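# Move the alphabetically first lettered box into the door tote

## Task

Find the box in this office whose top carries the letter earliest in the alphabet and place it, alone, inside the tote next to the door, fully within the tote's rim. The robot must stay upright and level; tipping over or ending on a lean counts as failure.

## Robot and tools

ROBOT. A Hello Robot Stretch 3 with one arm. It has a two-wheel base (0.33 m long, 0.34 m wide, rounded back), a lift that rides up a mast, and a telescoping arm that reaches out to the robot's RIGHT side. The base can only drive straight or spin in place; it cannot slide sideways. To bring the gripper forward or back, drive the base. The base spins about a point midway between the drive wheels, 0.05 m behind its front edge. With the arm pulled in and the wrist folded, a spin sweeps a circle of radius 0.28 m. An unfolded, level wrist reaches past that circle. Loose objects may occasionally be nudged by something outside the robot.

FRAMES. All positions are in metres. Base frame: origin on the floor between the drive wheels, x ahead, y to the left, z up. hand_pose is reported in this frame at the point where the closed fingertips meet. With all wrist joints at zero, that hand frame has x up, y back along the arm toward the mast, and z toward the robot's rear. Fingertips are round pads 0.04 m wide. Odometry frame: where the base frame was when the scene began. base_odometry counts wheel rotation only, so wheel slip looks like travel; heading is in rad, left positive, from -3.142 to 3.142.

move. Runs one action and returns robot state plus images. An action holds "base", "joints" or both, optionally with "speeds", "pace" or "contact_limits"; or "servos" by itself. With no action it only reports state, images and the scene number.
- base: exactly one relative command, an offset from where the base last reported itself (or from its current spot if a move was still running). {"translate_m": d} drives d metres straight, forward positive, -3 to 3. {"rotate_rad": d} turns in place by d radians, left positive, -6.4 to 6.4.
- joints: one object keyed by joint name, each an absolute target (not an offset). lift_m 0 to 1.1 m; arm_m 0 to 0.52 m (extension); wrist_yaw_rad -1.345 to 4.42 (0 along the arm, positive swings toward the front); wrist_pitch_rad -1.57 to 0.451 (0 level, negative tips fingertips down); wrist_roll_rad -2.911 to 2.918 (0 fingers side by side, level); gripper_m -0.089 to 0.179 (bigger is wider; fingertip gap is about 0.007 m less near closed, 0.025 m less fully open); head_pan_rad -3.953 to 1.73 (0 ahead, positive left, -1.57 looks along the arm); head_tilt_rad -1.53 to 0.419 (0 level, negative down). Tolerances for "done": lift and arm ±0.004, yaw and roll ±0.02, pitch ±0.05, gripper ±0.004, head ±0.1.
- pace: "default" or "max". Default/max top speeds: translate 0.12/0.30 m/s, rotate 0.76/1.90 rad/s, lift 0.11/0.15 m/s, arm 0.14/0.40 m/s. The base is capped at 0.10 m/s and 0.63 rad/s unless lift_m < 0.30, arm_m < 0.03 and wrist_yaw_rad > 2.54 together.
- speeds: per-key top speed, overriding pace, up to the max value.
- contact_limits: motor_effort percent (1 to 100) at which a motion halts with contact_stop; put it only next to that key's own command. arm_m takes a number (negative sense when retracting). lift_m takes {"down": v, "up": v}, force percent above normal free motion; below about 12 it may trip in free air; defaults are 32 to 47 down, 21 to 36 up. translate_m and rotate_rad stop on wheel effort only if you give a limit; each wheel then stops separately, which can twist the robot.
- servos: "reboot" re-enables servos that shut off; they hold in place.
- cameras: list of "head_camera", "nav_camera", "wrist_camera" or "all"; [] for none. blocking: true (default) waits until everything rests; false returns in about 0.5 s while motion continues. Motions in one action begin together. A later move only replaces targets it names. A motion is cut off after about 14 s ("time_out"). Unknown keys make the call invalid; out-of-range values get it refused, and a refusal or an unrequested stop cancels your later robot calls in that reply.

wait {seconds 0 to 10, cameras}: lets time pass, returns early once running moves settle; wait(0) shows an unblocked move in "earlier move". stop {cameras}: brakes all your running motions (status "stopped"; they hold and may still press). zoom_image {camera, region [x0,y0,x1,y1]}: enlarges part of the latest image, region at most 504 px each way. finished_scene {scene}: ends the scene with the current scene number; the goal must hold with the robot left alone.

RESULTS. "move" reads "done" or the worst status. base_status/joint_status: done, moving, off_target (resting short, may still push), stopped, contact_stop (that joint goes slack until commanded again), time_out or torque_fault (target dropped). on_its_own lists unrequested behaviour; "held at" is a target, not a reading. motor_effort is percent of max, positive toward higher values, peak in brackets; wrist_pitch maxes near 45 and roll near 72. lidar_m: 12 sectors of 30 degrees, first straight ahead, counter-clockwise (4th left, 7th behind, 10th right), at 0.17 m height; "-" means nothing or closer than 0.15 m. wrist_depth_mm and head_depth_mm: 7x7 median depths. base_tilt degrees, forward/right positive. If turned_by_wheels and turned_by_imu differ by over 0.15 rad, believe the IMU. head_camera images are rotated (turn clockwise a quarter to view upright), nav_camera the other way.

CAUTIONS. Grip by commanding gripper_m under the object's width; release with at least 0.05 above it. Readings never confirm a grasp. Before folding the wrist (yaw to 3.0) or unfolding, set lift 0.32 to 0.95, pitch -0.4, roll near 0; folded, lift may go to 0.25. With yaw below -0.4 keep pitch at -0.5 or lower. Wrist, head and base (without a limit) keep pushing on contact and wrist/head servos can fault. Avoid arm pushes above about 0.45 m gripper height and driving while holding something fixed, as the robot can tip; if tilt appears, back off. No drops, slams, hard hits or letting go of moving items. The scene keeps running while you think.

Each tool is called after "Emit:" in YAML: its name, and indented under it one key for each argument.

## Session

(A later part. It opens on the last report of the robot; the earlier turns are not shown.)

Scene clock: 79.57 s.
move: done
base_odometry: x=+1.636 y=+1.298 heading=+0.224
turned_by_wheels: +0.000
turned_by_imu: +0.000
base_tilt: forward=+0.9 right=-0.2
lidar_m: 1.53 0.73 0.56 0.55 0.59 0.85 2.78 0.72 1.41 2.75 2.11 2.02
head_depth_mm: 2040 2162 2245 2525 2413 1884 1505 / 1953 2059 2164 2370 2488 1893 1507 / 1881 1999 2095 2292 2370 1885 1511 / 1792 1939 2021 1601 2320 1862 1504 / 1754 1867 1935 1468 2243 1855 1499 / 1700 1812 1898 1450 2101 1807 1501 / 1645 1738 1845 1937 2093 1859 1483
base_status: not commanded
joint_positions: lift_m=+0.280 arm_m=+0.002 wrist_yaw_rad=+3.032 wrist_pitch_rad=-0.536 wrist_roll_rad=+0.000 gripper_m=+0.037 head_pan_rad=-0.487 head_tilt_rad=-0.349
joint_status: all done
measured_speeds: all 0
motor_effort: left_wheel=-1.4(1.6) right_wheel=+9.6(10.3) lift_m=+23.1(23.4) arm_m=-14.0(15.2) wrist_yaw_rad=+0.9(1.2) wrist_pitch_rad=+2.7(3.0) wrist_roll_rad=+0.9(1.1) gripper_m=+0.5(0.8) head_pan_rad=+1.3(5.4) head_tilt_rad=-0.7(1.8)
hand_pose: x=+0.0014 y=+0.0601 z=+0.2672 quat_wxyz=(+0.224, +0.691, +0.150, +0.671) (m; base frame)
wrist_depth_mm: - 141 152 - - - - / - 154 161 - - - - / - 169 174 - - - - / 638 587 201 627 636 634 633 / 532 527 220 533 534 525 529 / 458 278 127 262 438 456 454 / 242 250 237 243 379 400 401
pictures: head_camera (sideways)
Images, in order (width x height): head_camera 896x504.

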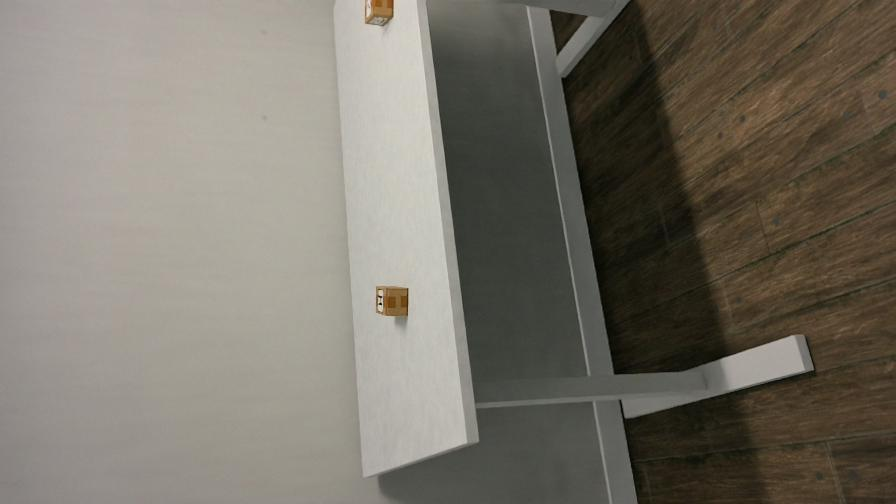

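Emit:
move:
  base: {"rotate_rad": -1.407}
  pace: "max"

Emit:
move:
  base: {"translate_m": 1.7}
  joints: {"head_pan_rad": 0.7, "head_tilt_rad": -0.4}
  pace: "max"
  cameras: ["head_camera"]

Emit:
move:
  joints: {"head_pan_rad": -0.7}
  pace: "max"
  cameras: ["head_camera"]

Scene clock: 88.03 s.
move: done
base_odometry: x=+1.636 y=+1.298 heading=-1.183
turned_by_wheels: -1.407
turned_by_imu: -1.401
base_tilt: forward=+0.8 right=-0.1
lidar_m: 2.87 2.12 1.53 1.13 0.64 0.55 0.55 0.64 1.09 0.84 0.72 1.42
head_depth_mm: 1165 1249 1315 1431 1476 1640 1422 / 1983 2114 1774 1527 1557 1656 1503 / 2033 2102 2260 2383 2353 1863 1506 / 2841 2978 3147 3298 2483 1886 1505 / 2769 2951 3067 3287 2470 1847 1508 / 2704 2876 3026 3261 2473 1842 1497 / 2684 2866 2998 3136 2463 1843 1496
base_status: done
joint_positions: lift_m=+0.280 arm_m=+0.002 wrist_yaw_rad=+3.032 wrist_pitch_rad=-0.536 wrist_roll_rad=+0.000 gripper_m=+0.037 head_pan_rad=-0.500 head_tilt_rad=-0.350
joint_status: not commanded
measured_speeds: all 0
motor_effort: left_wheel=+9.9(18.4) right_wheel=-8.6(15.5) lift_m=+31.2(32.0) arm_m=-22.0(22.3) wrist_yaw_rad=+0.7(1.3) wrist_pitch_rad=+2.7(2.9) wrist_roll_rad=+0.8(1.0) gripper_m=-0.3(1.3) head_pan_rad=-2.2(5.0) head_tilt_rad=-1.1(2.5)
hand_pose: x=+0.0014 y=+0.0601 z=+0.2672 quat_wxyz=(+0.224, +0.691, +0.150, +0.671) (m; base frame)
wrist_depth_mm: - 140 - - - - - / - 155 928 - - - - / - 171 202 800 777 775 789 / 586 612 201 634 631 630 635 / 528 539 220 535 522 538 528 / 466 278 127 261 445 452 455 / 242 249 237 244 379 400 401
pictures: none

Scene clock: 95.13 s.
move: done
base_odometry: x=+2.279 y=-0.276 heading=-1.183
turned_by_wheels: +0.000
turned_by_imu: -0.001
base_tilt: forward=+1.0 right=-0.2
lidar_m: 1.19 1.81 1.56 1.13 1.77 2.18 2.19 1.56 1.04 1.20 1.17 1.57
head_depth_mm: 1802 1887 1949 2061 2128 1791 1445 / 1766 1918 2070 2233 2260 1774 1437 / 1680 1793 1917 2102 2181 1777 1452 / 1564 1695 1827 1970 2102 1764 1434 / 1498 1581 1689 1834 1982 1761 1437 / 1420 1519 1589 1707 1865 1742 1429 / 1351 1435 1526 1621 1737 1764 1431
base_status: done
joint_positions: lift_m=+0.280 arm_m=+0.002 wrist_yaw_rad=+3.032 wrist_pitch_rad=-0.536 wrist_roll_rad=+0.000 gripper_m=+0.037 head_pan_rad=+0.700 head_tilt_rad=-0.401
joint_status: all done
measured_speeds: all 0
motor_effort: left_wheel=+7.9(17.6) right_wheel=-3.2(10.4) lift_m=+25.2(31.2) arm_m=-19.5(22.5) wrist_yaw_rad=+0.9(1.4) wrist_pitch_rad=+2.7(2.9) wrist_roll_rad=+0.8(1.0) gripper_m=-0.9(1.9) head_pan_rad=-3.1(5.3) head_tilt_rad=+0.7(3.8)
hand_pose: x=+0.0014 y=+0.0601 z=+0.2672 quat_wxyz=(+0.224, +0.691, +0.150, +0.671) (m; base frame)
wrist_depth_mm: - 141 - - - - - / - 155 922 - - - - / 796 177 202 796 779 789 787 / 638 606 201 636 627 629 632 / 532 531 222 530 540 529 528 / 460 277 127 260 444 455 457 / 243 249 236 245 382 399 396
pictures: head_camera (sideways)
Images, in order (width x height): head_camera 896x504.

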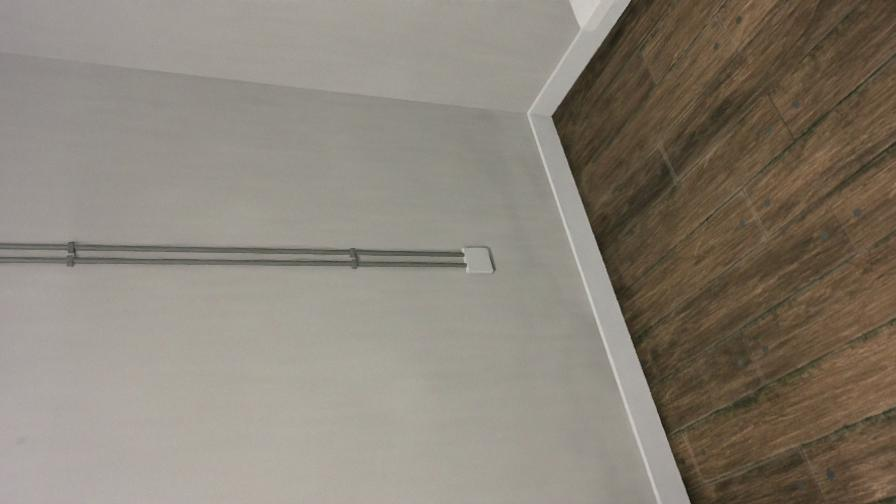

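Scene clock: 96.13 s.
move: done
base_odometry: x=+2.279 y=-0.276 heading=-1.183
turned_by_wheels: +0.000
turned_by_imu: +0.000
base_tilt: forward=+1.0 right=-0.1
lidar_m: 1.19 1.81 1.56 1.13 1.77 2.18 2.19 1.56 1.04 1.20 1.17 1.57
head_depth_mm: 1580 1755 1821 1959 1945 1700 1441 / 1556 1675 1783 1465 1178 1716 1443 / 1533 1648 1769 1458 1118 1704 1434 / 1465 1567 1680 1451 1073 1762 1432 / 1408 1505 1611 1465 1019 1745 1436 / 1378 1445 1544 1439 1019 1696 1432 / 1318 1387 1487 1438 1013 1641 1431
base_status: not commanded
joint_positions: lift_m=+0.280 arm_m=+0.002 wrist_yaw_rad=+3.032 wrist_pitch_rad=-0.536 wrist_roll_rad=+0.000 gripper_m=+0.037 head_pan_rad=-0.734 head_tilt_rad=-0.401
joint_status: all done
measured_speeds: all 0
motor_effort: left_wheel=+8.0(8.2) right_wheel=-3.4(3.7) lift_m=+24.1(25.2) arm_m=-19.4(20.1) wrist_yaw_rad=+0.7(1.2) wrist_pitch_rad=+2.5(2.9) wrist_roll_rad=+0.8(1.1) gripper_m=-0.6(1.1) head_pan_rad=-0.3(5.6) head_tilt_rad=+1.6(2.5)
hand_pose: x=+0.0014 y=+0.0601 z=+0.2672 quat_wxyz=(+0.224, +0.691, +0.150, +0.671) (m; base frame)
wrist_depth_mm: - 141 - - - - - / - 155 929 - - - - / 788 176 203 787 779 775 780 / 632 611 201 633 641 621 629 / 532 535 219 527 528 526 531 / 458 277 128 263 443 453 455 / 243 250 238 244 379 400 395
pictures: head_camera (sideways)
Images, in order (width x height): head_camera 896x504.

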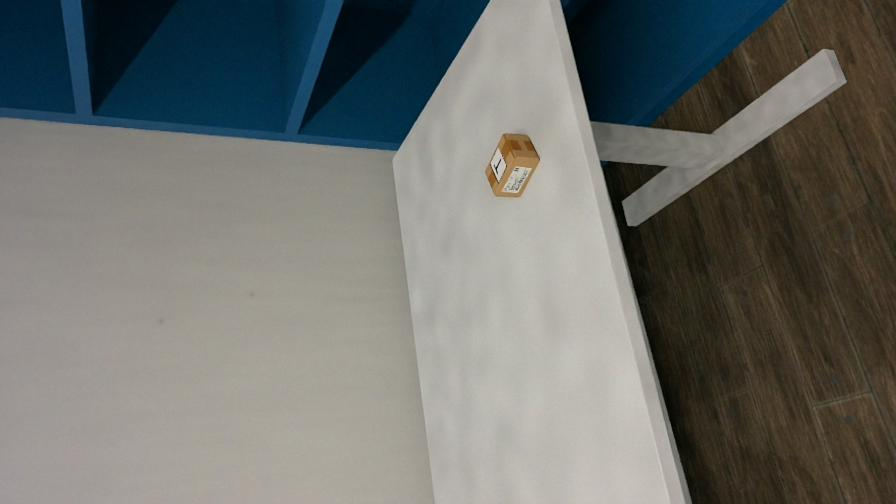

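Emit:
zoom_image:
  camera: "head_camera"
  region: [480, 130, 545, 200]

Emit:
move:
  joints: {"head_pan_rad": 0.0}
  pace: "max"
  cameras: ["head_camera"]

Emit:
move:
  joints: {"head_pan_rad": 1.5}
  pace: "max"
  cameras: ["head_camera","nav_camera"]

Scaled by 7.200 from the camera's 896x504 image, which has a finer 1280x720 frame.

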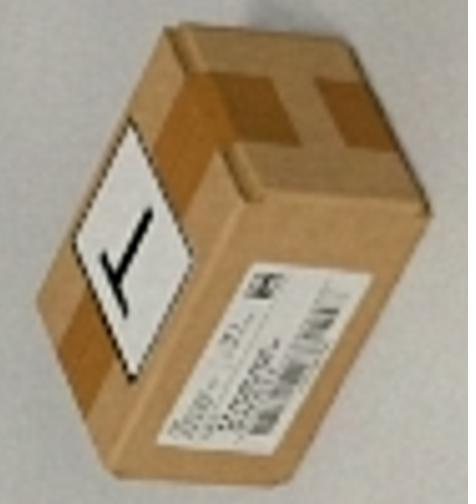

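Scene clock: 100.13 s.
move: done
base_odometry: x=+2.279 y=-0.276 heading=-1.183
turned_by_wheels: +0.000
turned_by_imu: +0.001
base_tilt: forward=+1.1 right=-0.1
lidar_m: 1.19 1.81 1.56 1.13 1.76 2.19 2.19 1.56 1.04 1.20 1.17 1.58
head_depth_mm: 1291 1367 1472 1480 1032 1608 1439 / 1342 1414 1528 1469 1033 1659 1450 / 1379 1461 1579 1459 984 1723 1434 / 1428 1518 1626 1445 1030 1669 1439 / 1475 1579 1682 1543 1067 1700 1392 / 1518 1619 1744 1889 1107 1755 1427 / 1561 1693 1822 1985 2101 1746 1425
base_status: not commanded
joint_positions: lift_m=+0.280 arm_m=+0.002 wrist_yaw_rad=+3.032 wrist_pitch_rad=-0.536 wrist_roll_rad=+0.000 gripper_m=+0.037 head_pan_rad=+0.017 head_tilt_rad=-0.401
joint_status: all done
measured_speeds: all 0
motor_effort: left_wheel=+7.8(8.1) right_wheel=-3.4(3.5) lift_m=+21.1(21.9) arm_m=-18.1(18.6) wrist_yaw_rad=+0.9(1.2) wrist_pitch_rad=+2.2(2.8) wrist_roll_rad=+0.8(1.0) gripper_m=+0.3(1.2) head_pan_rad=-0.3(4.8) head_tilt_rad=+3.4(4.3)
hand_pose: x=+0.0014 y=+0.0601 z=+0.2672 quat_wxyz=(+0.224, +0.691, +0.150, +0.671) (m; base frame)
wrist_depth_mm: - 141 - - - - - / - 155 919 - - - - / 793 176 202 801 774 785 794 / 630 607 201 640 623 635 635 / 529 535 220 529 531 524 532 / 460 277 128 262 446 452 452 / 242 251 237 244 384 399 400
pictures: head_camera (sideways)
Images, in order (width x height): head_camera 896x504.

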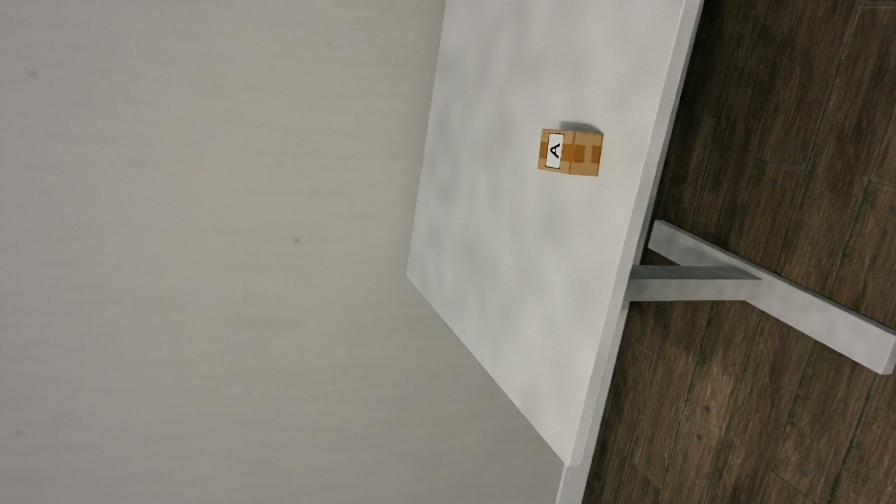

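Scene clock: 101.17 s.
move: done
base_odometry: x=+2.279 y=-0.276 heading=-1.183
turned_by_wheels: +0.000
turned_by_imu: +0.000
base_tilt: forward=+1.0 right=-0.2
lidar_m: 1.20 1.82 1.56 1.13 1.77 2.19 2.19 1.56 1.04 1.20 1.17 1.58
head_depth_mm: 1282 1368 1457 1567 1686 1761 1435 / 1317 1407 1486 1202 1734 1769 1461 / 1345 1442 1535 1119 1308 1661 1432 / 1382 1482 1575 1112 1854 1765 1441 / 1431 1529 1608 1111 1938 1758 1429 / 1472 1584 1646 1057 2013 1759 1441 / 1525 1614 1710 1102 2086 1755 1426
base_status: not commanded
joint_positions: lift_m=+0.280 arm_m=+0.002 wrist_yaw_rad=+3.032 wrist_pitch_rad=-0.536 wrist_roll_rad=+0.000 gripper_m=+0.037 head_pan_rad=+1.543 head_tilt_rad=-0.401
joint_status: all done
measured_speeds: all 0
motor_effort: left_wheel=+7.9(8.2) right_wheel=-3.0(3.6) lift_m=+20.1(20.9) arm_m=-17.5(18.2) wrist_yaw_rad=+0.8(1.2) wrist_pitch_rad=+2.3(2.9) wrist_roll_rad=+0.7(1.0) gripper_m=+0.4(1.1) head_pan_rad=-2.0(5.6) head_tilt_rad=+2.8(4.1)
hand_pose: x=+0.0014 y=+0.0601 z=+0.2672 quat_wxyz=(+0.224, +0.691, +0.150, +0.671) (m; base frame)
wrist_depth_mm: - 141 - - - - - / - 155 934 - - - - / 804 177 202 781 794 783 777 / 644 613 201 623 623 629 641 / 530 530 220 540 519 532 532 / 456 277 128 262 442 457 459 / 243 249 238 242 383 396 399
pictures: head_camera (sideways), nav_camera (sideways)
Images, in order (width x height): head_camera 896x504, nav_camera 672x504.

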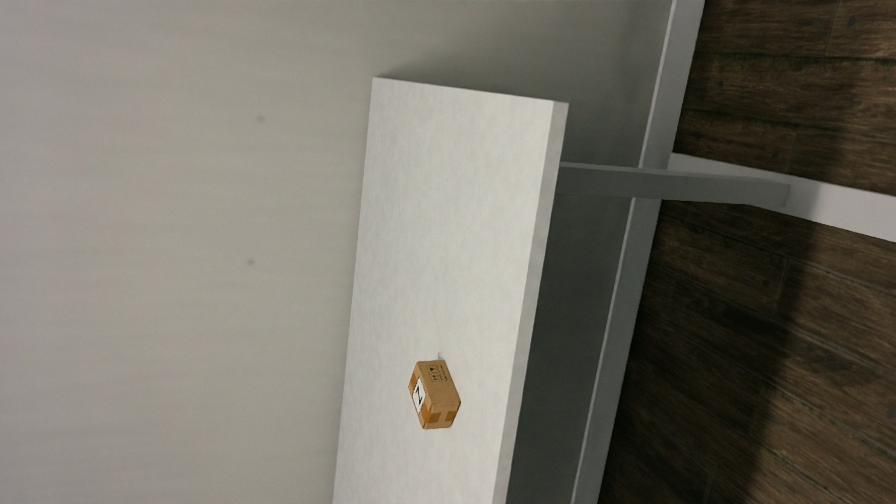

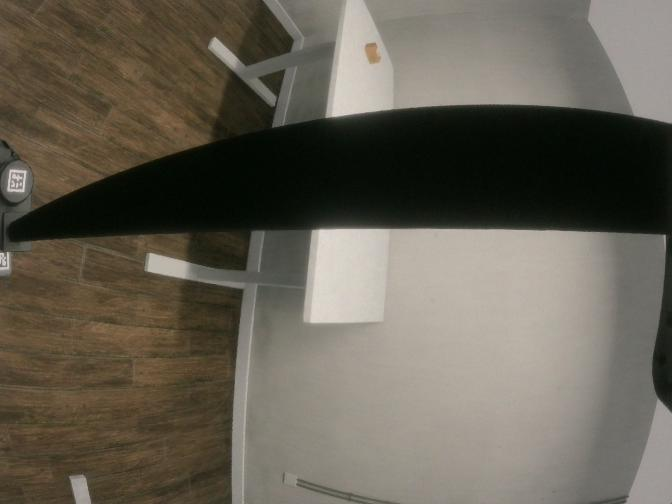

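Emit:
move:
  base: {"translate_m": 0.12}
  pace: "max"

Emit:
move:
  base: {"rotate_rad": 1.273}
  joints: {"head_pan_rad": -1.57, "head_tilt_rad": -0.55, "lift_m": 0.9, "wrist_pitch_rad": -0.4}
  pace: "max"

Emit:
move:
  base: {"translate_m": 0.07}
  joints: {"wrist_yaw_rad": 0.14, "gripper_m": 0.16}
  pace: "max"
  cameras: ["head_camera","wrist_camera"]

Scene clock: 116.40 s.
move: done
base_odometry: x=+2.325 y=-0.387 heading=-1.183
turned_by_wheels: +0.000
turned_by_imu: +0.001
base_tilt: forward=+1.1 right=-0.2
lidar_m: 1.07 1.68 1.53 1.12 1.76 2.30 2.30 1.67 1.11 1.15 1.26 1.46
head_depth_mm: 1259 1340 1425 1531 1657 1718 1450 / 1274 1366 1468 1569 1690 1770 1455 / 1320 1393 1490 1583 1751 1760 1427 / 1355 1441 1529 1125 1306 1625 1434 / 1373 1472 1565 1118 1859 1767 1420 / 1413 1509 1577 1105 1916 1744 1433 / 1455 1542 1639 1074 1995 1773 1437
base_status: done
joint_positions: lift_m=+0.280 arm_m=+0.002 wrist_yaw_rad=+3.032 wrist_pitch_rad=-0.536 wrist_roll_rad=+0.000 gripper_m=+0.037 head_pan_rad=+1.500 head_tilt_rad=-0.400
joint_status: not commanded
measured_speeds: all 0
motor_effort: left_wheel=+4.0(13.5) right_wheel=+1.0(11.9) lift_m=+24.0(24.0) arm_m=-15.7(16.4) wrist_yaw_rad=+1.0(1.4) wrist_pitch_rad=+2.7(2.9) wrist_roll_rad=+0.8(1.1) gripper_m=-0.3(1.2) head_pan_rad=-3.3(4.1) head_tilt_rad=+2.5(4.3)
hand_pose: x=+0.0014 y=+0.0601 z=+0.2672 quat_wxyz=(+0.224, +0.691, +0.150, +0.671) (m; base frame)
wrist_depth_mm: - 141 - - - - - / - 155 926 - - - - / 790 177 203 797 806 776 782 / 637 620 202 627 639 625 630 / 530 528 219 524 525 525 527 / 456 278 128 263 444 456 455 / 243 249 237 243 382 401 401
pictures: none

Scene clock: 121.33 s.
move: done
base_odometry: x=+2.325 y=-0.387 heading=+0.090
turned_by_wheels: +1.273
turned_by_imu: +1.269
base_tilt: forward=+1.0 right=-0.2
lidar_m: 1.52 1.12 1.84 2.29 1.67 1.10 1.16 1.14 1.27 1.46 1.07 1.62
head_depth_mm: 1234 1364 1457 1096 902 1589 - / 1235 1357 1455 1090 902 1548 - / 1241 1349 1459 1090 897 1549 - / 1241 1357 1448 1091 896 1524 - / 1243 1370 1443 1080 884 1534 - / 1249 1355 1448 1082 894 1522 1323 / 1254 1359 1443 1078 891 1458 1262
base_status: done
joint_positions: lift_m=+0.900 arm_m=+0.002 wrist_yaw_rad=+3.032 wrist_pitch_rad=-0.420 wrist_roll_rad=+0.000 gripper_m=+0.037 head_pan_rad=-1.572 head_tilt_rad=-0.550
joint_status: all done
measured_speeds: all 0
motor_effort: left_wheel=-7.5(15.2) right_wheel=+9.6(15.1) lift_m=+30.8(34.4) arm_m=-21.3(22.4) wrist_yaw_rad=+0.3(1.5) wrist_pitch_rad=+3.5(7.7) wrist_roll_rad=+0.8(1.1) gripper_m=-0.4(1.6) head_pan_rad=+3.0(5.1) head_tilt_rad=-2.2(5.4)
hand_pose: x=+0.0032 y=+0.0761 z=+0.9123 quat_wxyz=(+0.185, +0.698, +0.110, +0.683) (m; base frame)
wrist_depth_mm: - 137 - - - - - / - 147 - - - - - / - 160 - - - - - / - - 205 - - - - / - - 199 - - - - / - - 128 - - - - / - - 252 - - - -
pictures: none

Scene clock: 123.13 s.
move: done
base_odometry: x=+2.395 y=-0.380 heading=+0.089
turned_by_wheels: +0.000
turned_by_imu: +0.000
base_tilt: forward=+0.9 right=-0.2
lidar_m: 1.45 1.06 1.81 2.30 1.72 1.17 1.18 1.21 1.31 1.45 1.04 1.54
head_depth_mm: 1230 1349 1461 1095 903 1588 - / 1228 1349 1451 1093 901 1457 - / 1240 1351 1446 1084 899 282 - / 1242 1364 1450 1084 900 1521 309 / 1245 1354 1447 1082 898 1474 1266 / 1235 1366 1444 1084 893 1431 1290 / 1239 1359 1453 1081 890 1542 1269
base_status: done
joint_positions: lift_m=+0.900 arm_m=+0.002 wrist_yaw_rad=+0.143 wrist_pitch_rad=-0.420 wrist_roll_rad=+0.000 gripper_m=+0.160 head_pan_rad=-1.570 head_tilt_rad=-0.550
joint_status: all done
measured_speeds: all 0
motor_effort: left_wheel=-3.1(6.7) right_wheel=+13.4(15.6) lift_m=+30.1(31.1) arm_m=-20.7(21.8) wrist_yaw_rad=-2.1(7.5) wrist_pitch_rad=+3.3(3.8) wrist_roll_rad=+0.5(1.0) gripper_m=+0.3(93.6) head_pan_rad=+2.6(4.8) head_tilt_rad=-2.5(3.9)
hand_pose: x=+0.0105 y=-0.3686 z=+0.9123 quat_wxyz=(+0.701, +0.197, -0.679, -0.098) (m; base frame)
wrist_depth_mm: - - - - - - - / - - - - - - - / - - - - - - - / - - - - - - - / - - - - - - - / - 125 - - - 120 - / - - - - - - 112
pictures: head_camera (sideways), wrist_camera
Images, in order (width x height): head_camera 896x504, wrist_camera 644x364.

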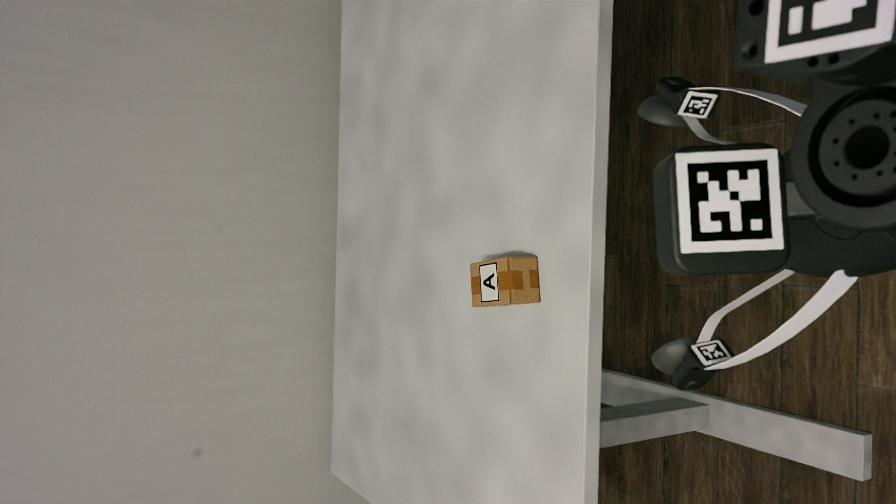

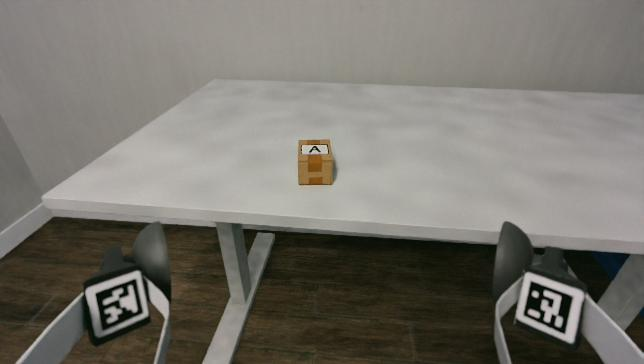

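Emit:
move:
  base: {"translate_m": 0.06}
  joints: {"lift_m": 0.8, "wrist_pitch_rad": -0.35, "arm_m": 0.26}
  pace: "max"
  cameras: ["head_camera","wrist_camera"]

Scene clock: 133.50 s.
move: done
base_odometry: x=+2.454 y=-0.375 heading=+0.089
turned_by_wheels: +0.000
turned_by_imu: +0.001
base_tilt: forward=+1.1 right=-0.1
lidar_m: 1.40 1.00 1.78 2.30 1.77 1.23 1.23 1.26 1.35 1.45 1.03 1.48
head_depth_mm: 1228 1341 1442 1093 410 339 1222 / 1235 1341 1459 1089 444 1457 1305 / 1234 1345 1448 1089 451 1451 1282 / 1241 1341 1445 1079 836 1519 1285 / 1233 1352 1441 1077 863 1528 1304 / 1243 1347 1445 1079 888 1450 1257 / 1243 1342 1485 1077 891 1522 1289
base_status: done
joint_positions: lift_m=+0.800 arm_m=+0.260 wrist_yaw_rad=+0.142 wrist_pitch_rad=-0.370 wrist_roll_rad=+0.000 gripper_m=+0.160 head_pan_rad=-1.570 head_tilt_rad=-0.551
joint_status: all done
measured_speeds: all 0
motor_effort: left_wheel=+4.5(6.7) right_wheel=+5.7(14.4) lift_m=+23.7(26.8) arm_m=+22.7(25.1) wrist_yaw_rad=-1.7(2.2) wrist_pitch_rad=+3.6(6.8) wrist_roll_rad=+0.8(1.1) gripper_m=+0.0(0.9) head_pan_rad=+2.6(4.2) head_tilt_rad=-2.1(3.8)
hand_pose: x=+0.0111 y=-0.6328 z=+0.8235 quat_wxyz=(+0.703, +0.179, -0.684, -0.081) (m; base frame)
wrist_depth_mm: - - - - - - - / - - - - - - - / - - - - - - - / - - - 323 - - - / - - - 289 - - - / - 121 - - - 119 113 / - 116 - - - - 109
pictures: head_camera (sideways), wrist_camera
Images, in order (width x height): head_camera 896x504, wrist_camera 644x364.

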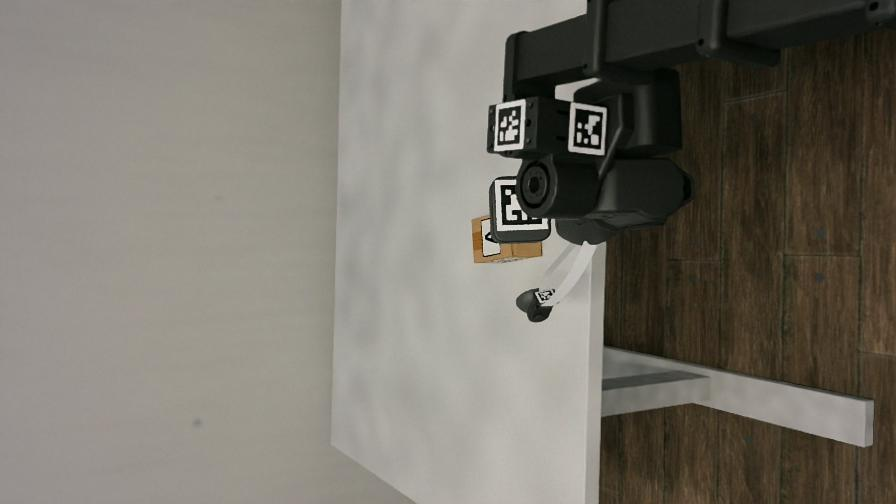

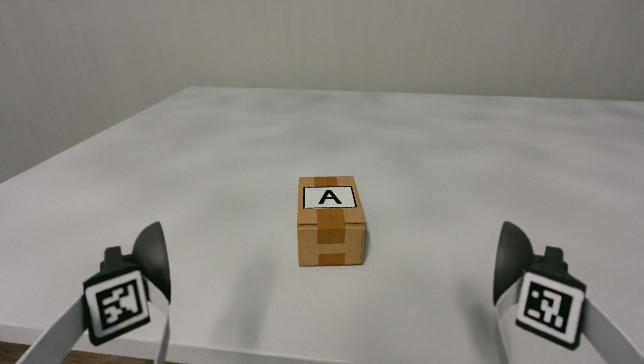

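Emit:
move:
  base: {"translate_m": 0.017}
  joints: {"lift_m": 0.735}
  cameras: ["wrist_camera"]

Emit:
move:
  joints: {"arm_m": 0.443}
  contact_limits: {"arm_m": 45}
  cameras: ["wrist_camera"]

Scene clock: 140.00 s.
move: done
base_odometry: x=+2.471 y=-0.374 heading=+0.090
turned_by_wheels: +0.000
turned_by_imu: +0.001
base_tilt: forward=+1.0 right=-0.3
lidar_m: 1.38 0.98 1.77 2.31 1.79 1.25 1.25 1.28 1.36 1.45 1.02 1.46
head_depth_mm: 1223 1346 1444 1089 870 417 350 / 1223 1345 1433 1089 504 475 1300 / 1234 1339 1441 1087 584 502 1290 / 1225 1342 1456 1081 859 1494 1297 / 1233 1346 1440 1072 889 1532 1288 / 1234 1358 1435 1067 887 1447 1265 / 1239 1349 1472 1071 888 1518 1288
base_status: done
joint_positions: lift_m=+0.735 arm_m=+0.260 wrist_yaw_rad=+0.142 wrist_pitch_rad=-0.370 wrist_roll_rad=+0.000 gripper_m=+0.160 head_pan_rad=-1.570 head_tilt_rad=-0.551
joint_status: all done
measured_speeds: all 0
motor_effort: left_wheel=+6.9(10.5) right_wheel=+2.8(9.9) lift_m=+19.7(29.5) arm_m=+5.8(11.1) wrist_yaw_rad=-1.3(1.9) wrist_pitch_rad=+3.8(3.9) wrist_roll_rad=+1.0(1.1) gripper_m=-0.5(0.9) head_pan_rad=+1.5(3.2) head_tilt_rad=-0.6(1.8)
hand_pose: x=+0.0111 y=-0.6328 z=+0.7585 quat_wxyz=(+0.703, +0.179, -0.684, -0.081) (m; base frame)
wrist_depth_mm: - - - - - - - / - - - - - - - / - - - 296 - - - / - - - 256 256 - - / - - - - - - - / - 121 - - - 119 113 / 882 875 913 948 919 892 109
pictures: wrist_camera
Images, in order (width x height): wrist_camera 644x364.

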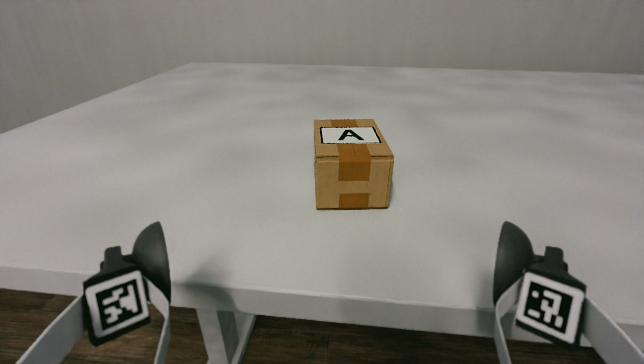

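Scene clock: 142.60 s.
move: done
base_odometry: x=+2.471 y=-0.374 heading=+0.090
turned_by_wheels: +0.000
turned_by_imu: +0.000
base_tilt: forward=+1.1 right=-0.2
lidar_m: 1.38 0.99 1.77 2.31 1.79 1.25 1.25 1.28 1.36 1.45 1.02 1.46
head_depth_mm: 1232 1339 1439 1085 842 405 343 / 1226 1342 1436 1002 568 1455 1300 / 1230 1336 1453 734 810 1524 1294 / 1237 1342 1435 1074 861 1534 1297 / 1237 1354 1439 1080 892 1529 1292 / 1234 1353 1442 1076 889 1455 1270 / 1226 1355 1461 1068 884 1519 1290
base_status: not commanded
joint_positions: lift_m=+0.735 arm_m=+0.443 wrist_yaw_rad=+0.142 wrist_pitch_rad=-0.370 wrist_roll_rad=+0.000 gripper_m=+0.160 head_pan_rad=-1.570 head_tilt_rad=-0.551
joint_status: all done
measured_speeds: all 0
motor_effort: left_wheel=+6.8(7.0) right_wheel=+2.7(3.1) lift_m=+24.3(24.3) arm_m=+23.3(25.5) wrist_yaw_rad=-1.3(1.9) wrist_pitch_rad=+3.4(4.0) wrist_roll_rad=+0.8(1.1) gripper_m=-0.1(1.1) head_pan_rad=+2.4(3.3) head_tilt_rad=+0.1(1.6)
contact_limits: arm_m 45 (drawing in: default 39, maximum 55; extending or still: default 49, maximum 70)
hand_pose: x=+0.0111 y=-0.8158 z=+0.7585 quat_wxyz=(+0.703, +0.179, -0.684, -0.081) (m; base frame)
wrist_depth_mm: - - - - - - - / - - - - - - - / - - - - - - - / - - - - - - - / - - - 157 - - - / - 121 134 135 - 119 113 / - 116 114 118 114 - 109
pictures: wrist_camera
Images, in order (width x height): wrist_camera 644x364.

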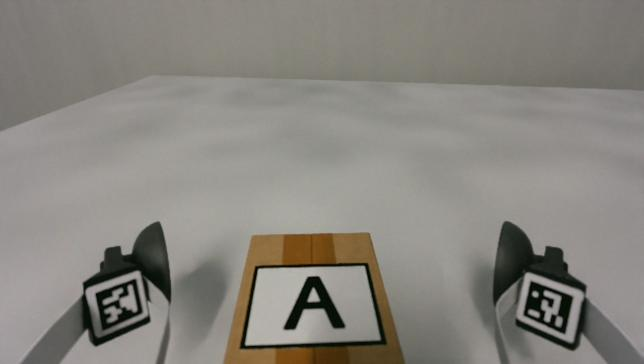

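Emit:
move:
  joints: {"arm_m": 0.42, "lift_m": 0.724}

Emit:
move:
  joints: {"gripper_m": 0.035}
  cameras: ["wrist_camera"]

Emit:
move:
  joints: {"lift_m": 0.85}
  cameras: ["wrist_camera"]

Scene clock: 148.87 s.
move: done
base_odometry: x=+2.471 y=-0.374 heading=+0.090
turned_by_wheels: +0.000
turned_by_imu: +0.001
base_tilt: forward=+1.1 right=-0.2
lidar_m: 1.38 0.98 1.77 2.31 1.79 1.25 1.25 1.28 1.35 1.45 1.02 1.46
head_depth_mm: 1227 1345 1444 1090 841 421 357 / 1233 1340 1432 1090 575 1447 1265 / 1235 1349 1440 1082 645 1544 1305 / 1221 1353 1453 1084 861 1519 1293 / 1236 1352 1448 1078 889 1525 1296 / 1240 1349 1437 1074 888 1453 1265 / 1234 1341 1464 1072 888 1536 1291
base_status: not commanded
joint_positions: lift_m=+0.724 arm_m=+0.420 wrist_yaw_rad=+0.142 wrist_pitch_rad=-0.370 wrist_roll_rad=+0.000 gripper_m=+0.160 head_pan_rad=-1.570 head_tilt_rad=-0.551
joint_status: all done
measured_speeds: all 0
motor_effort: left_wheel=+6.9(6.9) right_wheel=+2.4(3.0) lift_m=+19.6(28.5) arm_m=-22.1(24.4) wrist_yaw_rad=-1.2(1.8) wrist_pitch_rad=+3.5(3.8) wrist_roll_rad=+0.8(1.0) gripper_m=+0.4(1.2) head_pan_rad=+1.4(2.1) head_tilt_rad=+2.1(2.3)
hand_pose: x=+0.0111 y=-0.7928 z=+0.7475 quat_wxyz=(+0.703, +0.179, -0.684, -0.081) (m; base frame)
wrist_depth_mm: - - - - - - - / - - - - - - - / - - - - - - - / - - - 178 - - - / - - - 147 - - - / - 120 - 121 117 119 113 / - 116 - 107 109 - 109
pictures: none

Scene clock: 150.67 s.
move: done
base_odometry: x=+2.471 y=-0.374 heading=+0.090
turned_by_wheels: +0.000
turned_by_imu: +0.000
base_tilt: forward=+1.1 right=-0.2
lidar_m: 1.38 0.98 1.77 2.31 1.79 1.25 1.25 1.28 1.36 1.45 1.02 1.46
head_depth_mm: 1237 1344 1444 1086 841 421 357 / 1230 1351 1454 1091 577 1459 1288 / 1230 1351 1441 1086 644 1551 1296 / 1222 1350 1443 1077 863 1542 1294 / 1231 1349 1455 1075 890 1529 1287 / 1233 1350 1435 1078 892 1441 1273 / 1240 1350 1468 1073 890 1531 1297
base_status: not commanded
joint_positions: lift_m=+0.724 arm_m=+0.420 wrist_yaw_rad=+0.142 wrist_pitch_rad=-0.368 wrist_roll_rad=+0.000 gripper_m=+0.036 head_pan_rad=-1.570 head_tilt_rad=-0.551
joint_status: all done
measured_speeds: all 0
motor_effort: left_wheel=+6.8(7.1) right_wheel=+2.9(3.2) lift_m=+19.5(20.0) arm_m=-19.8(22.5) wrist_yaw_rad=-1.2(1.9) wrist_pitch_rad=+3.0(3.8) wrist_roll_rad=+0.7(1.1) gripper_m=-26.5(100.0) head_pan_rad=+1.1(2.8) head_tilt_rad=+2.2(2.9)
hand_pose: x=+0.0111 y=-0.7930 z=+0.7480 quat_wxyz=(+0.703, +0.179, -0.684, -0.080) (m; base frame)
wrist_depth_mm: - - - - - - - / - - - - - - - / - - - - - - - / - - - 171 - - - / - - 148 147 147 - - / - - 127 121 124 120 - / - - 109 107 110 119 -
pictures: wrist_camera
Images, in order (width x height): wrist_camera 644x364.

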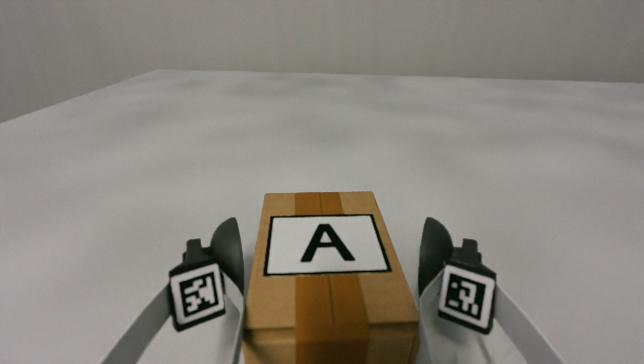

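Scene clock: 152.63 s.
move: done
base_odometry: x=+2.471 y=-0.374 heading=+0.090
turned_by_wheels: +0.000
turned_by_imu: +0.000
base_tilt: forward=+0.9 right=-0.3
lidar_m: 1.38 0.98 1.77 2.31 1.79 1.25 1.25 1.27 1.35 1.45 1.02 1.46
head_depth_mm: 1226 1347 1443 432 350 1465 1279 / 1231 1342 1441 550 896 1531 1299 / 1227 1351 1432 578 897 1542 1290 / 1224 1352 1444 995 893 1530 1299 / 1234 1352 1439 1082 892 1527 1294 / 1243 1349 1438 1078 888 1457 1265 / 1234 1356 1471 1074 890 1525 1283
base_status: not commanded
joint_positions: lift_m=+0.850 arm_m=+0.420 wrist_yaw_rad=+0.142 wrist_pitch_rad=-0.374 wrist_roll_rad=+0.000 gripper_m=+0.039 head_pan_rad=-1.570 head_tilt_rad=-0.551
joint_status: all done
measured_speeds: all 0
motor_effort: left_wheel=+6.9(7.0) right_wheel=+2.7(3.2) lift_m=+31.6(33.6) arm_m=-13.9(19.6) wrist_yaw_rad=-1.3(1.7) wrist_pitch_rad=+4.2(4.6) wrist_roll_rad=+0.7(1.2) gripper_m=-12.2(26.8) head_pan_rad=+0.8(1.8) head_tilt_rad=+2.0(3.7)
hand_pose: x=+0.0111 y=-0.7924 z=+0.8728 quat_wxyz=(+0.703, +0.181, -0.683, -0.082) (m; base frame)
wrist_depth_mm: - - - - - - - / - - - - - - - / - - - - - - - / - - - - - - - / - - 148 - - - - / - - 127 136 127 120 - / - - - 107 109 119 -
pictures: wrist_camera
Images, in order (width x height): wrist_camera 644x364.

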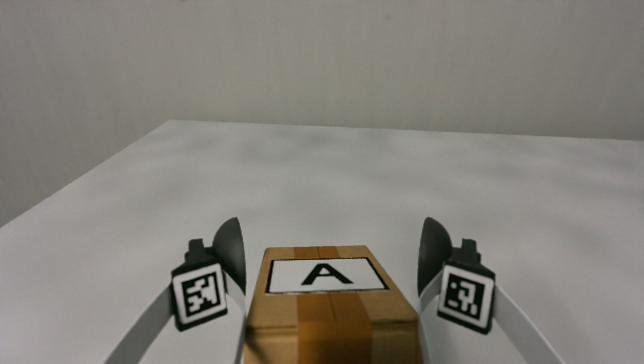

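Emit:
move:
  joints: {"arm_m": 0.01, "lift_m": 1.06}
  speeds: {"arm_m": 0.22}
  cameras: ["wrist_camera"]

Emit:
move:
  base: {"rotate_rad": 2.064}

Emit:
move:
  base: {"translate_m": 0.9}
  joints: {"lift_m": 0.75}
  pace: "max"

Emit:
move:
  base: {"translate_m": 0.85}
  pace: "max"

Emit:
move:
  base: {"rotate_rad": 1.077}
  joints: {"head_pan_rad": 0.4, "head_tilt_rad": -0.5}
  cameras: ["head_camera","wrist_camera"]

Scene clock: 173.60 s.
move: done
base_odometry: x=+2.471 y=-0.374 heading=+0.090
turned_by_wheels: +0.000
turned_by_imu: +0.001
base_tilt: forward=+0.9 right=-0.1
lidar_m: 1.38 0.99 1.77 2.31 1.79 1.26 1.25 1.28 1.35 1.45 1.02 1.46
head_depth_mm: 1224 1321 - - - - 1253 / 1238 1332 - - - - - / 1230 1332 - - - - 1276 / 1229 1346 1416 417 1701 1530 1289 / 1236 1352 1445 997 895 1515 1297 / 1231 1354 1438 1083 890 1463 1266 / 1237 1354 1475 1071 888 1534 1297
base_status: not commanded
joint_positions: lift_m=+1.060 arm_m=+0.010 wrist_yaw_rad=+0.142 wrist_pitch_rad=-0.374 wrist_roll_rad=+0.000 gripper_m=+0.039 head_pan_rad=-1.570 head_tilt_rad=-0.550
joint_status: all done
measured_speeds: all 0
motor_effort: left_wheel=+6.6(7.0) right_wheel=+2.6(3.5) lift_m=+30.8(34.8) arm_m=-22.2(25.3) wrist_yaw_rad=-1.5(1.9) wrist_pitch_rad=+4.4(4.7) wrist_roll_rad=+0.9(1.1) gripper_m=-13.7(13.7) head_pan_rad=-1.2(1.9) head_tilt_rad=+3.4(3.9)
hand_pose: x=+0.0110 y=-0.3823 z=+1.0826 quat_wxyz=(+0.703, +0.181, -0.683, -0.082) (m; base frame)
wrist_depth_mm: - - - - - - - / - - - - - - - / - - - - - - - / - - - - - - - / - - 148 - - - - / - - 127 136 128 119 - / - - - 107 110 122 -
pictures: wrist_camera
Images, in order (width x height): wrist_camera 644x364.

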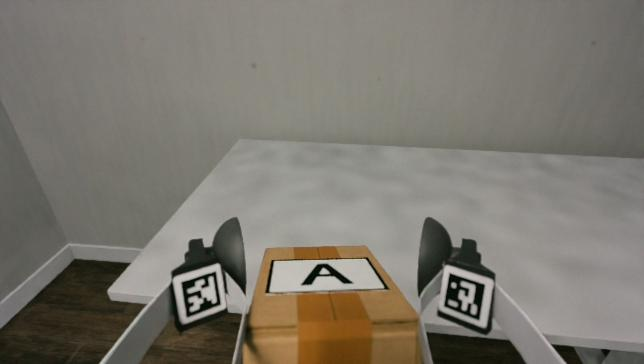

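Scene clock: 177.97 s.
move: done
base_odometry: x=+2.471 y=-0.374 heading=+2.153
turned_by_wheels: +2.063
turned_by_imu: +2.057
base_tilt: forward=+0.9 right=-0.2
lidar_m: 2.34 1.27 1.24 1.27 1.56 1.45 1.02 1.49 1.38 0.99 1.77 2.30
head_depth_mm: 1167 1247 - - - - 1247 / 1218 1292 - - - - - / 1264 1367 - - - - 1240 / 1326 1448 1335 416 1757 1543 1286 / 1391 1526 1166 898 1880 1518 1282 / 1476 1615 1160 940 1876 1525 1305 / 1547 1672 1154 2129 1854 1527 1288
base_status: done
joint_positions: lift_m=+1.060 arm_m=+0.010 wrist_yaw_rad=+0.142 wrist_pitch_rad=-0.374 wrist_roll_rad=+0.000 gripper_m=+0.039 head_pan_rad=-1.570 head_tilt_rad=-0.550
joint_status: not commanded
measured_speeds: all 0
motor_effort: left_wheel=-11.9(15.2) right_wheel=+10.8(14.9) lift_m=+25.2(30.7) arm_m=-21.4(22.5) wrist_yaw_rad=-1.6(1.8) wrist_pitch_rad=+4.3(4.6) wrist_roll_rad=+0.8(1.1) gripper_m=-12.4(14.0) head_pan_rad=-0.1(1.6) head_tilt_rad=+1.2(3.2)
hand_pose: x=+0.0110 y=-0.3824 z=+1.0826 quat_wxyz=(+0.703, +0.181, -0.683, -0.082) (m; base frame)
wrist_depth_mm: - - - - - - - / - - - - - - - / - - - - - - - / - - - - - - - / - - - 176 153 - - / - - 127 136 127 - - / - - - 107 110 - -
pictures: none

Scene clock: 187.93 s.
move: done
base_odometry: x=+1.976 y=+0.378 heading=+2.153
turned_by_wheels: +0.000
turned_by_imu: +0.000
base_tilt: forward=+1.0 right=+0.1
lidar_m: 1.51 0.96 1.28 0.90 1.65 1.88 1.91 1.40 1.40 1.45 1.60 1.49
head_depth_mm: 1476 1576 1172 1876 1891 1556 1300 / 1554 1645 1179 2009 1876 1541 1297 / 1617 1705 1252 2133 1880 1544 536 / 1688 1788 1326 1749 1819 1540 517 / 1774 1940 1324 2312 1865 1532 1244 / 1869 2046 2223 2416 1872 1522 1300 / 1823 1954 2062 2184 1873 1535 1286
base_status: done
joint_positions: lift_m=+0.750 arm_m=+0.010 wrist_yaw_rad=+0.142 wrist_pitch_rad=-0.375 wrist_roll_rad=+0.000 gripper_m=+0.039 head_pan_rad=-1.570 head_tilt_rad=-0.550
joint_status: all done
measured_speeds: all 0
motor_effort: left_wheel=-0.1(13.0) right_wheel=+8.7(14.3) lift_m=+28.6(28.6) arm_m=-13.9(21.5) wrist_yaw_rad=-1.3(1.9) wrist_pitch_rad=+4.8(4.9) wrist_roll_rad=+0.8(1.1) gripper_m=-13.3(14.4) head_pan_rad=-2.0(3.0) head_tilt_rad=-1.1(2.0)
hand_pose: x=+0.0110 y=-0.3822 z=+0.7723 quat_wxyz=(+0.703, +0.181, -0.683, -0.083) (m; base frame)
wrist_depth_mm: - - - - - - - / - - - - - - - / - - - - - - - / - - - - - - - / - - - - - - - / - - 127 136 127 - - / - 921 - 107 111 909 962
pictures: none

Scene clock: 197.40 s.
move: done
base_odometry: x=+1.509 y=+1.088 heading=+2.153
turned_by_wheels: +0.000
turned_by_imu: -0.001
base_tilt: forward=+1.1 right=+0.0
lidar_m: 0.73 0.92 1.92 0.55 1.21 2.11 2.75 2.08 1.61 1.15 0.77 0.72
head_depth_mm: 1742 1933 2077 2232 1889 1541 1307 / 1867 1980 2192 2343 1896 1541 1293 / 1602 1799 2065 2255 1875 1535 536 / 1324 1463 1627 1819 1837 1536 518 / 1140 1215 1334 1467 1613 1536 1240 / 981 1046 1110 1215 1342 1425 1300 / 866 919 979 1037 1146 1230 1255
base_status: done
joint_positions: lift_m=+0.750 arm_m=+0.010 wrist_yaw_rad=+0.142 wrist_pitch_rad=-0.375 wrist_roll_rad=+0.000 gripper_m=+0.039 head_pan_rad=-1.570 head_tilt_rad=-0.550
joint_status: not commanded
measured_speeds: all 0
motor_effort: left_wheel=+4.5(13.3) right_wheel=+3.9(14.1) lift_m=+32.2(33.0) arm_m=-6.8(13.9) wrist_yaw_rad=-1.1(1.9) wrist_pitch_rad=+4.2(5.0) wrist_roll_rad=+0.9(1.1) gripper_m=-13.6(14.0) head_pan_rad=-2.5(4.1) head_tilt_rad=-0.2(3.2)
hand_pose: x=+0.0110 y=-0.3822 z=+0.7723 quat_wxyz=(+0.703, +0.181, -0.683, -0.083) (m; base frame)
wrist_depth_mm: 468 562 708 - - - - / - - - - - - - / - - - - - - - / - - - - - - - / - - 176 - - - - / - - 127 136 127 - - / - - - 107 111 897 973
pictures: none

Scene clock: 200.20 s.
move: done
base_odometry: x=+1.509 y=+1.088 heading=-3.054
turned_by_wheels: +1.076
turned_by_imu: +1.073
base_tilt: forward=+1.1 right=+0.0
lidar_m: 2.01 0.55 1.22 2.11 3.08 2.08 1.62 1.13 0.77 0.72 0.73 0.94
head_depth_mm: 2228 2448 2588 2677 2014 1612 1343 / 2306 2485 2675 2661 1994 1601 1332 / 707 794 901 1049 1863 1552 1344 / 548 596 656 732 822 944 1095 / 450 485 530 583 654 748 854 / 886 989 870 658 1163 939 1223 / 949 1036 924 689 1173 938 1251
base_status: done
joint_positions: lift_m=+0.750 arm_m=+0.010 wrist_yaw_rad=+0.142 wrist_pitch_rad=-0.375 wrist_roll_rad=+0.000 gripper_m=+0.039 head_pan_rad=+0.411 head_tilt_rad=-0.501
joint_status: all done
measured_speeds: all 0
motor_effort: left_wheel=-10.7(13.8) right_wheel=+9.7(15.7) lift_m=+32.2(32.6) arm_m=-11.9(11.9) wrist_yaw_rad=-1.1(1.6) wrist_pitch_rad=+4.7(5.0) wrist_roll_rad=+0.9(1.1) gripper_m=-13.6(13.8) head_pan_rad=-3.1(5.3) head_tilt_rad=+2.4(5.3)
hand_pose: x=+0.0109 y=-0.3822 z=+0.7723 quat_wxyz=(+0.703, +0.181, -0.683, -0.083) (m; base frame)
wrist_depth_mm: - - - - 400 393 386 / - - - - - - - / - - - - - - - / - - - - - - - / - - 148 - - - - / - - 127 136 127 120 - / - - - 107 109 119 -
pictures: head_camera (sideways), wrist_camera
Images, in order (width x height): head_camera 896x504, wrist_camera 644x364.

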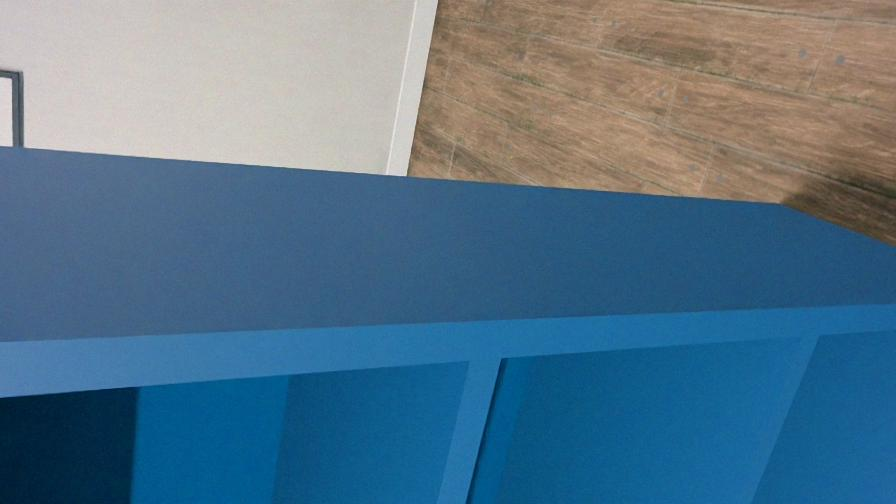

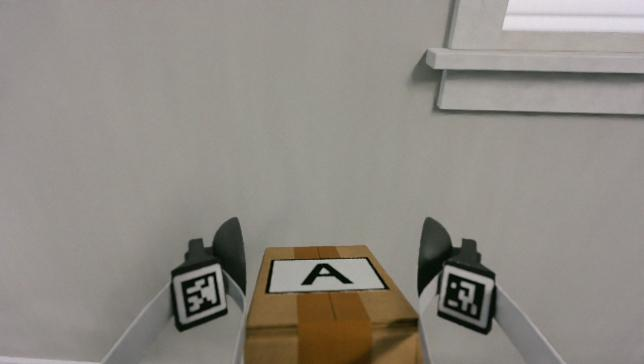

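Emit:
move:
  base: {"translate_m": 1.2}
  joints: {"head_pan_rad": 0.0, "head_tilt_rad": -0.7}
  pace: "max"
  cameras: ["head_camera"]

Scene clock: 218.37 s.
move: done
base_odometry: x=+0.314 y=+0.983 heading=-3.054
turned_by_wheels: +0.000
turned_by_imu: +0.000
base_tilt: forward=+0.9 right=-0.2
lidar_m: 1.49 1.52 1.94 1.48 0.43 0.46 2.80 0.95 0.65 0.60 0.61 0.76
head_depth_mm: 1311 1454 1616 1767 1586 1384 1210 / 1299 1451 1659 1853 1624 1384 1202 / 1296 1439 1661 1848 1578 1378 1210 / 1285 1443 1638 1849 1564 1389 1202 / 1294 1439 1629 1869 1616 1375 1203 / 1285 1445 1625 1838 1633 1374 1206 / 1282 1441 1631 1838 1605 1380 1204
base_status: done
joint_positions: lift_m=+0.750 arm_m=+0.010 wrist_yaw_rad=+0.142 wrist_pitch_rad=-0.375 wrist_roll_rad=+0.000 gripper_m=+0.039 head_pan_rad=+0.000 head_tilt_rad=-0.700
joint_status: all done
measured_speeds: all 0
motor_effort: left_wheel=-0.8(12.3) right_wheel=+9.6(14.3) lift_m=+31.1(32.2) arm_m=-16.4(22.3) wrist_yaw_rad=-1.3(1.6) wrist_pitch_rad=+4.6(4.9) wrist_roll_rad=+0.7(1.1) gripper_m=-13.6(14.2) head_pan_rad=+2.6(5.3) head_tilt_rad=-4.5(5.7)
hand_pose: x=+0.0109 y=-0.3822 z=+0.7723 quat_wxyz=(+0.703, +0.181, -0.683, -0.083) (m; base frame)
wrist_depth_mm: - - - - - - - / - - - - - - - / - - - - - - - / 391 - - - - - - / 428 - 148 - - - - / - - 126 136 128 120 - / - - - 107 109 119 -
pictures: head_camera (sideways)
Images, in order (width x height): head_camera 896x504.

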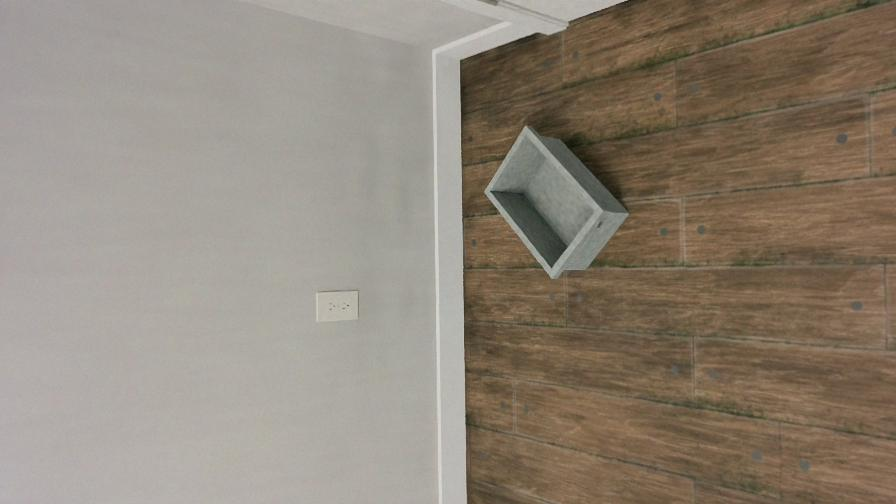

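Emit:
move:
  base: {"translate_m": 0.35}
  pace: "max"

Emit:
move:
  base: {"rotate_rad": 1.575}
  joints: {"head_pan_rad": -1.57, "head_tilt_rad": -0.9}

Emit:
move:
  base: {"translate_m": -0.185}
  joints: {"wrist_yaw_rad": 0.7, "wrist_pitch_rad": -0.9, "arm_m": 0.34, "lift_m": 0.45}
  cameras: ["head_camera","wrist_camera"]

Scene clock: 232.33 s.
move: done
base_odometry: x=-0.035 y=+0.953 heading=-3.054
turned_by_wheels: +0.000
turned_by_imu: +0.000
base_tilt: forward=+1.0 right=-0.1
lidar_m: 1.15 1.16 1.49 2.77 0.92 0.70 3.14 0.90 0.61 0.54 0.56 0.72
head_depth_mm: 990 1105 1258 1471 1562 1385 1210 / 986 1106 1266 1454 1597 1350 1201 / 979 1100 1257 1453 1604 1387 1199 / 977 1102 1251 1451 1602 1344 1204 / 979 1092 1246 1452 1598 1377 1206 / 980 1094 1243 1445 1581 1373 1203 / 971 1087 1235 1438 1583 1388 1200
base_status: done
joint_positions: lift_m=+0.750 arm_m=+0.010 wrist_yaw_rad=+0.142 wrist_pitch_rad=-0.375 wrist_roll_rad=+0.000 gripper_m=+0.039 head_pan_rad=+0.000 head_tilt_rad=-0.700
joint_status: not commanded
measured_speeds: all 0
motor_effort: left_wheel=+1.0(12.4) right_wheel=+7.7(13.2) lift_m=+30.4(31.0) arm_m=-13.1(15.4) wrist_yaw_rad=-1.0(1.8) wrist_pitch_rad=+4.3(5.0) wrist_roll_rad=+0.9(1.2) gripper_m=-12.3(13.8) head_pan_rad=+2.7(4.3) head_tilt_rad=-3.0(4.6)
hand_pose: x=+0.0109 y=-0.3822 z=+0.7723 quat_wxyz=(+0.703, +0.181, -0.683, -0.083) (m; base frame)
wrist_depth_mm: 274 275 272 264 276 273 272 / 296 294 291 284 - - - / 324 317 311 310 - - - / 347 345 342 336 - - - / - - 148 358 - - - / - - 126 136 128 120 - / - - - 107 109 119 -
pictures: none

Scene clock: 235.93 s.
move: done
base_odometry: x=-0.035 y=+0.953 heading=-1.480
turned_by_wheels: +1.574
turned_by_imu: +1.569
base_tilt: forward=+0.8 right=-0.1
lidar_m: 2.55 0.94 0.70 1.08 0.92 0.61 0.54 0.56 0.71 1.15 1.16 1.48
head_depth_mm: 1078 1253 1489 1580 1414 300 307 / 1070 1241 1480 1613 1414 302 339 / 1056 1230 1478 1620 452 326 954 / 1056 1230 1462 1630 469 1225 1123 / 1056 1216 1455 1600 1417 1264 1139 / 1053 1210 1442 1600 1419 1263 1135 / 1048 1209 1438 1602 1425 1265 1136
base_status: done
joint_positions: lift_m=+0.750 arm_m=+0.010 wrist_yaw_rad=+0.142 wrist_pitch_rad=-0.375 wrist_roll_rad=+0.000 gripper_m=+0.039 head_pan_rad=-1.574 head_tilt_rad=-0.902
joint_status: all done
measured_speeds: all 0
motor_effort: left_wheel=-10.7(14.4) right_wheel=+11.2(15.9) lift_m=+30.5(30.9) arm_m=-21.9(22.3) wrist_yaw_rad=-0.7(1.7) wrist_pitch_rad=+4.5(4.8) wrist_roll_rad=+0.9(1.1) gripper_m=-12.4(14.1) head_pan_rad=+2.6(5.2) head_tilt_rad=-1.0(9.1)
hand_pose: x=+0.0109 y=-0.3822 z=+0.7723 quat_wxyz=(+0.703, +0.181, -0.683, -0.083) (m; base frame)
wrist_depth_mm: - - - - - - - / - - - - - - - / - - - - - - - / - - - - - - 562 / - - - - - - 589 / - - 127 135 127 123 660 / - 899 - 107 111 756 -
pictures: none

Scene clock: 239.57 s.
move: done
base_odometry: x=-0.052 y=+1.137 heading=-1.480
turned_by_wheels: +0.000
turned_by_imu: +0.000
base_tilt: forward=+1.1 right=-0.2
lidar_m: 3.02 0.91 0.81 2.59 0.62 0.42 0.36 0.38 0.48 1.09 1.18 1.50
head_depth_mm: 1054 1138 1141 1112 1135 1164 1114 / 1089 1255 1465 1504 697 618 544 / 1082 1253 1491 1628 1367 1260 1136 / 1073 1247 1476 1616 1364 1251 1131 / 1066 1233 1469 1619 1376 1261 1131 / 1067 1236 1467 1620 1395 1252 1132 / 1059 1237 1464 1641 1419 1258 1138
base_status: done
joint_positions: lift_m=+0.450 arm_m=+0.340 wrist_yaw_rad=+0.697 wrist_pitch_rad=-0.912 wrist_roll_rad=+0.000 gripper_m=+0.039 head_pan_rad=-1.570 head_tilt_rad=-0.901
joint_status: all done
measured_speeds: all 0
motor_effort: left_wheel=-8.8(13.3) right_wheel=-1.3(7.3) lift_m=+20.5(27.3) arm_m=+22.4(25.5) wrist_yaw_rad=+3.0(6.3) wrist_pitch_rad=+2.2(5.5) wrist_roll_rad=+0.8(1.1) gripper_m=-12.7(13.8) head_pan_rad=+2.8(5.2) head_tilt_rad=+0.8(2.6)
hand_pose: x=+0.0669 y=-0.5907 z=+0.3713 quat_wxyz=(+0.703, +0.510, -0.490, -0.076) (m; base frame)
wrist_depth_mm: 823 822 811 769 - - - / 727 742 739 735 721 - - / 660 658 661 666 666 648 - / 600 599 585 - - 608 586 / 553 562 181 166 - 545 546 / 519 517 127 133 127 498 512 / 488 471 - 107 111 457 475
pictures: head_camera (sideways), wrist_camera
Images, in order (width x height): head_camera 896x504, wrist_camera 644x364.

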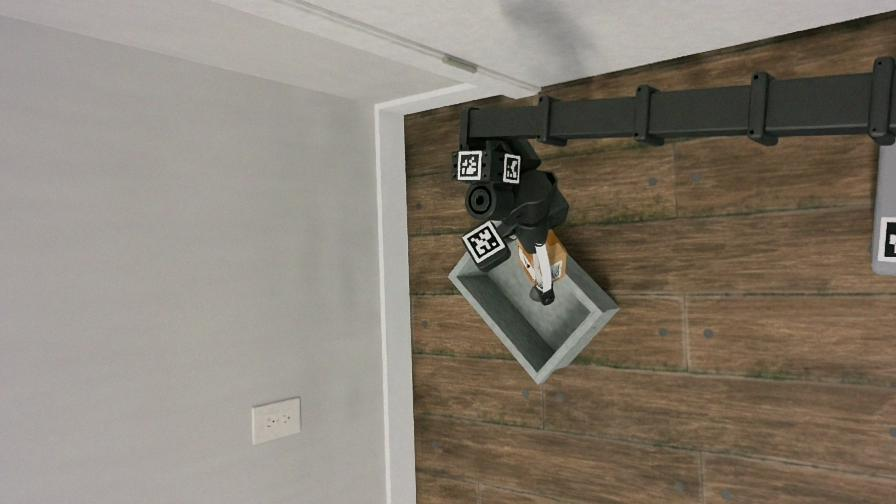

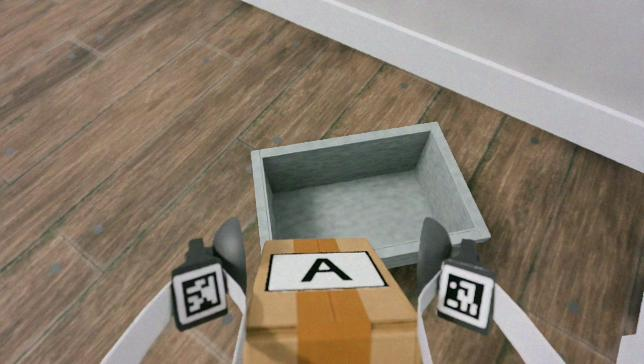

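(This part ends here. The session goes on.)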